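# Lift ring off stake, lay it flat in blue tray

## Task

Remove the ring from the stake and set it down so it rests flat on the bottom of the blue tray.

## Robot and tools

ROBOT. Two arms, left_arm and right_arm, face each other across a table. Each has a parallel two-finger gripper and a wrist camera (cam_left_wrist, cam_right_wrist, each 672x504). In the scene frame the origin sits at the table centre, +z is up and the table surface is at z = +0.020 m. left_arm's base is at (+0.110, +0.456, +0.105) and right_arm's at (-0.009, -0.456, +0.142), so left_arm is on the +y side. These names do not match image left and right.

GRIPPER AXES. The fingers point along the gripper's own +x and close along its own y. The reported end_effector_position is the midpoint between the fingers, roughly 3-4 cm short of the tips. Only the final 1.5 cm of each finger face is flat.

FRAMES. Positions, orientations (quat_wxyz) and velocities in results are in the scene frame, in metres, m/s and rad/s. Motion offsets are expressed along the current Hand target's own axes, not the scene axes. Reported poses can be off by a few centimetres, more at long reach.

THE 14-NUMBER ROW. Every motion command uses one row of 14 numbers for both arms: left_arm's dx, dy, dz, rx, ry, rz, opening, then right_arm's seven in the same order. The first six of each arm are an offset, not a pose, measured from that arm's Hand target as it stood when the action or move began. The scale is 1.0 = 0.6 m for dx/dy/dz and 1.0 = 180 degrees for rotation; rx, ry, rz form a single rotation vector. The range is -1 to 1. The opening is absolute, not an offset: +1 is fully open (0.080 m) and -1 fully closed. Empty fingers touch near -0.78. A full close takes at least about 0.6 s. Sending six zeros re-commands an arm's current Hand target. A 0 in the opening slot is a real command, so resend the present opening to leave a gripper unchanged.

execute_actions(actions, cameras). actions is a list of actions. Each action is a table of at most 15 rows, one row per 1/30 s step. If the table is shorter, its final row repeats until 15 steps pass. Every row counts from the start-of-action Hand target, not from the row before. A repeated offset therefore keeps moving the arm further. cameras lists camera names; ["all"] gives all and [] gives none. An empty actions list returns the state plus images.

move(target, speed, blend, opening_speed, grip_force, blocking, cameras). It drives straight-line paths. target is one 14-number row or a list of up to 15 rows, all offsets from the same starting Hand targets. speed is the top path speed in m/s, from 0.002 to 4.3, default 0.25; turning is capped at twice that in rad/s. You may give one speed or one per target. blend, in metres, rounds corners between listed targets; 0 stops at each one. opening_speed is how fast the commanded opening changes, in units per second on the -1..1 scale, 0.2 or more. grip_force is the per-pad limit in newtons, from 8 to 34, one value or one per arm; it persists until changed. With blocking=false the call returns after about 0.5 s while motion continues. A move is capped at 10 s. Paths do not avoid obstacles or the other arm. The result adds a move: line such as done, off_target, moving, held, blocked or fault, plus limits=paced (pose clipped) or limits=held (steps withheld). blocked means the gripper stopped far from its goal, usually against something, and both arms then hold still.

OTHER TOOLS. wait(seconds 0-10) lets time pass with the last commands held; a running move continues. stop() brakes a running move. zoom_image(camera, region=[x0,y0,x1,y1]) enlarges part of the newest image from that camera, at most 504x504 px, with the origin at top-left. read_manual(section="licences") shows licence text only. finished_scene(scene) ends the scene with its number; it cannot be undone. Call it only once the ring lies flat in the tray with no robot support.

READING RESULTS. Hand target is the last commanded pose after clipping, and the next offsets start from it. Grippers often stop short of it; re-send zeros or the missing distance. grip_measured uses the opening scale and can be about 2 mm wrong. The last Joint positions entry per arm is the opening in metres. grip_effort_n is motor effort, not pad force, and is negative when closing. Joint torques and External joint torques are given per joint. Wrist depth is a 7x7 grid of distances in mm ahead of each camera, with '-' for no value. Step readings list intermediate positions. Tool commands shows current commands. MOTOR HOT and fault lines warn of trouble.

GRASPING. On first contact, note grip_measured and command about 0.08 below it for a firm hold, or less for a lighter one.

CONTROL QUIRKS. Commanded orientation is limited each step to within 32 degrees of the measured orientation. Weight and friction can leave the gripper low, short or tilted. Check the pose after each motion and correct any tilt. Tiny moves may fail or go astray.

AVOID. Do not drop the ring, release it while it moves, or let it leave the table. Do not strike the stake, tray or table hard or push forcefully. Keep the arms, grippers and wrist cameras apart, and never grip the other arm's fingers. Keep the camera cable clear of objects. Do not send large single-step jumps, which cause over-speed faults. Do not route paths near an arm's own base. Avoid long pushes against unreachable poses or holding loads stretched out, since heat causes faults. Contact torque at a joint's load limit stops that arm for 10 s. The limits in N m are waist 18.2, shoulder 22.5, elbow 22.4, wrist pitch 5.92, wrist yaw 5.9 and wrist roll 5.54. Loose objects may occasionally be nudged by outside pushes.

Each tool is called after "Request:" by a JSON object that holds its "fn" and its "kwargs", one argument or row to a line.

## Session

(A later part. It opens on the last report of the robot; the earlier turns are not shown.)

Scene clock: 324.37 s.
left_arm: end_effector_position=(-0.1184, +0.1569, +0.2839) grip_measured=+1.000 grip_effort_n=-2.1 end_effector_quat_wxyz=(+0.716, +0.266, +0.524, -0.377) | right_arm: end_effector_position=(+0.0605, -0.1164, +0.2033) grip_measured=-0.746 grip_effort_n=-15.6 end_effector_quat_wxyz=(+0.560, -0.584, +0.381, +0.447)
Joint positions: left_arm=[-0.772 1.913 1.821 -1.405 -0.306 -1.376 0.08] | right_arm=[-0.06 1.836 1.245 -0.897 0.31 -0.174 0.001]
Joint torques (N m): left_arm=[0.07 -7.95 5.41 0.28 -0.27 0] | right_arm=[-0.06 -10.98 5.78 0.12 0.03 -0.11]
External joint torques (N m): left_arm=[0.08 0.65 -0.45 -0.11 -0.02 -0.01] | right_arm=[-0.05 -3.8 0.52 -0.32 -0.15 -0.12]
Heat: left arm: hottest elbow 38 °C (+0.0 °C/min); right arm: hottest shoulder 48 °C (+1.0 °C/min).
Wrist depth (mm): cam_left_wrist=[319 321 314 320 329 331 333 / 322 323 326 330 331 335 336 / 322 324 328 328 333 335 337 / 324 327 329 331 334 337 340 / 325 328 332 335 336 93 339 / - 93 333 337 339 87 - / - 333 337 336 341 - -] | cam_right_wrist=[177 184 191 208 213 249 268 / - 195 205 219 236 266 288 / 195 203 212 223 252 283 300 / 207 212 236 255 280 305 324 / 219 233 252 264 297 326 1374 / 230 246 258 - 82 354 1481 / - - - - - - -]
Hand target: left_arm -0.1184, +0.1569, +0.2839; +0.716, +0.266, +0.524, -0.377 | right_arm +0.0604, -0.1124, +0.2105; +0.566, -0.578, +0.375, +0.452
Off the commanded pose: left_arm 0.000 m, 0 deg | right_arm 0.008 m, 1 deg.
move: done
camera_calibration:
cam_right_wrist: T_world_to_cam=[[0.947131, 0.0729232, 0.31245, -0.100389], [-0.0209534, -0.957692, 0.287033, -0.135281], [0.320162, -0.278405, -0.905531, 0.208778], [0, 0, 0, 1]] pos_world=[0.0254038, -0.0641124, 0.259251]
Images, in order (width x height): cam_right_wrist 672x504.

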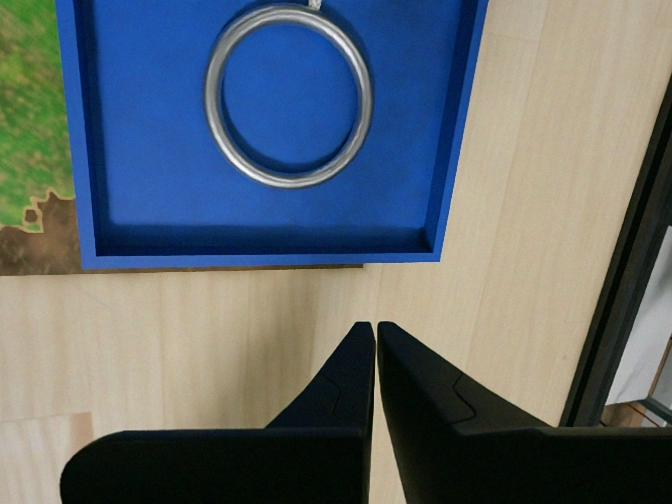

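Request:
{"fn": "move", "kwargs": {
  "target": [0.0461,0.2173,0.1477,0,0,0,1,0,0,0,0,0,0,-0.75],
  "cameras": ["cam_left_wrist"]
}}

Request:
{"fn": "zoom_image", "kwargs": {
  "camera": "cam_left_wrist",
  "region": [300, 0, 600, 250]
}}

Scene clock: 336.80 s.
left_arm: end_effector_position=(+0.0403, +0.1537, +0.2841) grip_measured=+1.000 grip_effort_n=-2.1 end_effector_quat_wxyz=(+0.716, +0.265, +0.524, -0.377) | right_arm: end_effector_position=(+0.0605, -0.1164, +0.2033) grip_measured=-0.746 grip_effort_n=-15.6 end_effector_quat_wxyz=(+0.560, -0.584, +0.381, +0.447)
Joint positions: left_arm=[-0.345 1.551 1.394 -1.217 -0.248 -0.937 0.08] | right_arm=[-0.06 1.836 1.245 -0.898 0.31 -0.174 0.001]
Joint torques (N m): left_arm=[0.26 -6.5 4.44 0.75 -0.18 0.11] | right_arm=[-0.06 -10.99 5.78 0.12 0.03 -0.11]
External joint torques (N m): left_arm=[0.31 -0.54 -1.72 0.08 0.02 0.11] | right_arm=[-0.04 -3.76 0.47 -0.34 -0.15 -0.13]
Heat: left arm: hottest elbow 38 °C (+0.0 °C/min); right arm: hottest shoulder 47 °C (+1.0 °C/min).
Wrist depth (mm): cam_left_wrist=[320 323 324 - 325 327 335 / 326 323 328 324 331 333 337 / 326 327 329 332 330 335 340 / 325 329 332 335 338 341 345 / 328 330 334 337 340 93 343 / - 93 338 339 343 87 - / - 339 339 341 342 - -] | cam_right_wrist=[176 184 193 203 224 249 269 / 184 194 204 221 234 265 286 / 197 205 216 - 253 282 301 / 208 210 231 252 277 304 322 / 219 234 250 265 295 330 351 / 232 246 257 - 82 356 1491 / - - - - - - -]
Hand target: left_arm +0.0417, +0.1557, +0.2832; +0.716, +0.266, +0.524, -0.377 | right_arm +0.0604, -0.1124, +0.2105; +0.566, -0.578, +0.375, +0.452
Off the commanded pose: left_arm 0.003 m, 0 deg | right_arm 0.008 m, 1 deg.
move: done
camera_calibration:
cam_left_wrist: T_world_to_cam=[[-0.841771, -0.535285, 0.0699439, 0.0993164], [-0.538359, 0.841969, -0.0354708, -0.0631461], [-0.0399036, -0.0675132, -0.99692, 0.374538], [0, 0, 0, 1]] pos_world=[0.0645518, 0.131616, 0.364198]
Images, in order (width x height): cam_left_wrist 672x504.

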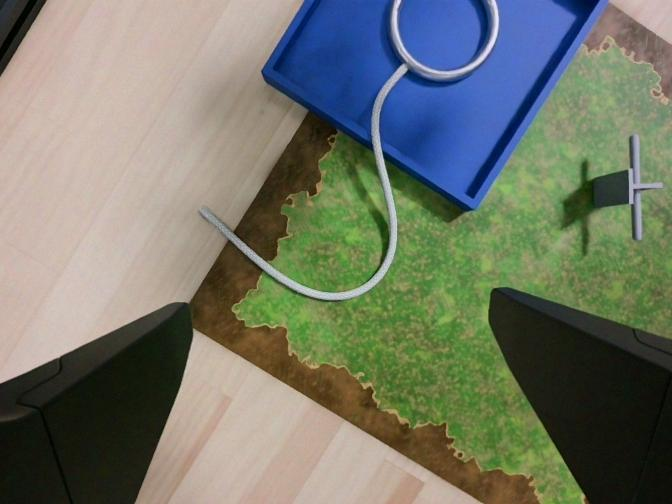

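Scaled by 1.680 from the camera's 672x504 image, which has a finer 960x720 frame.

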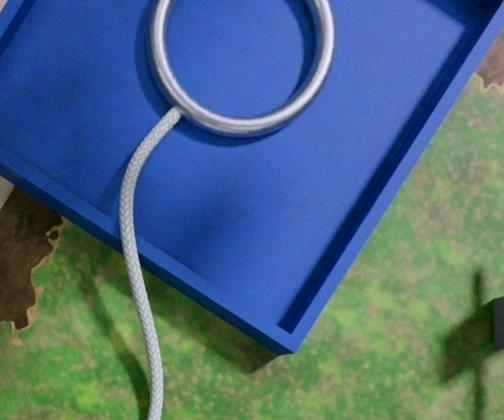

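Request:
{"fn": "finished_scene", "kwargs": {
  "scene": 2
}}

The scene is finished: the task was done.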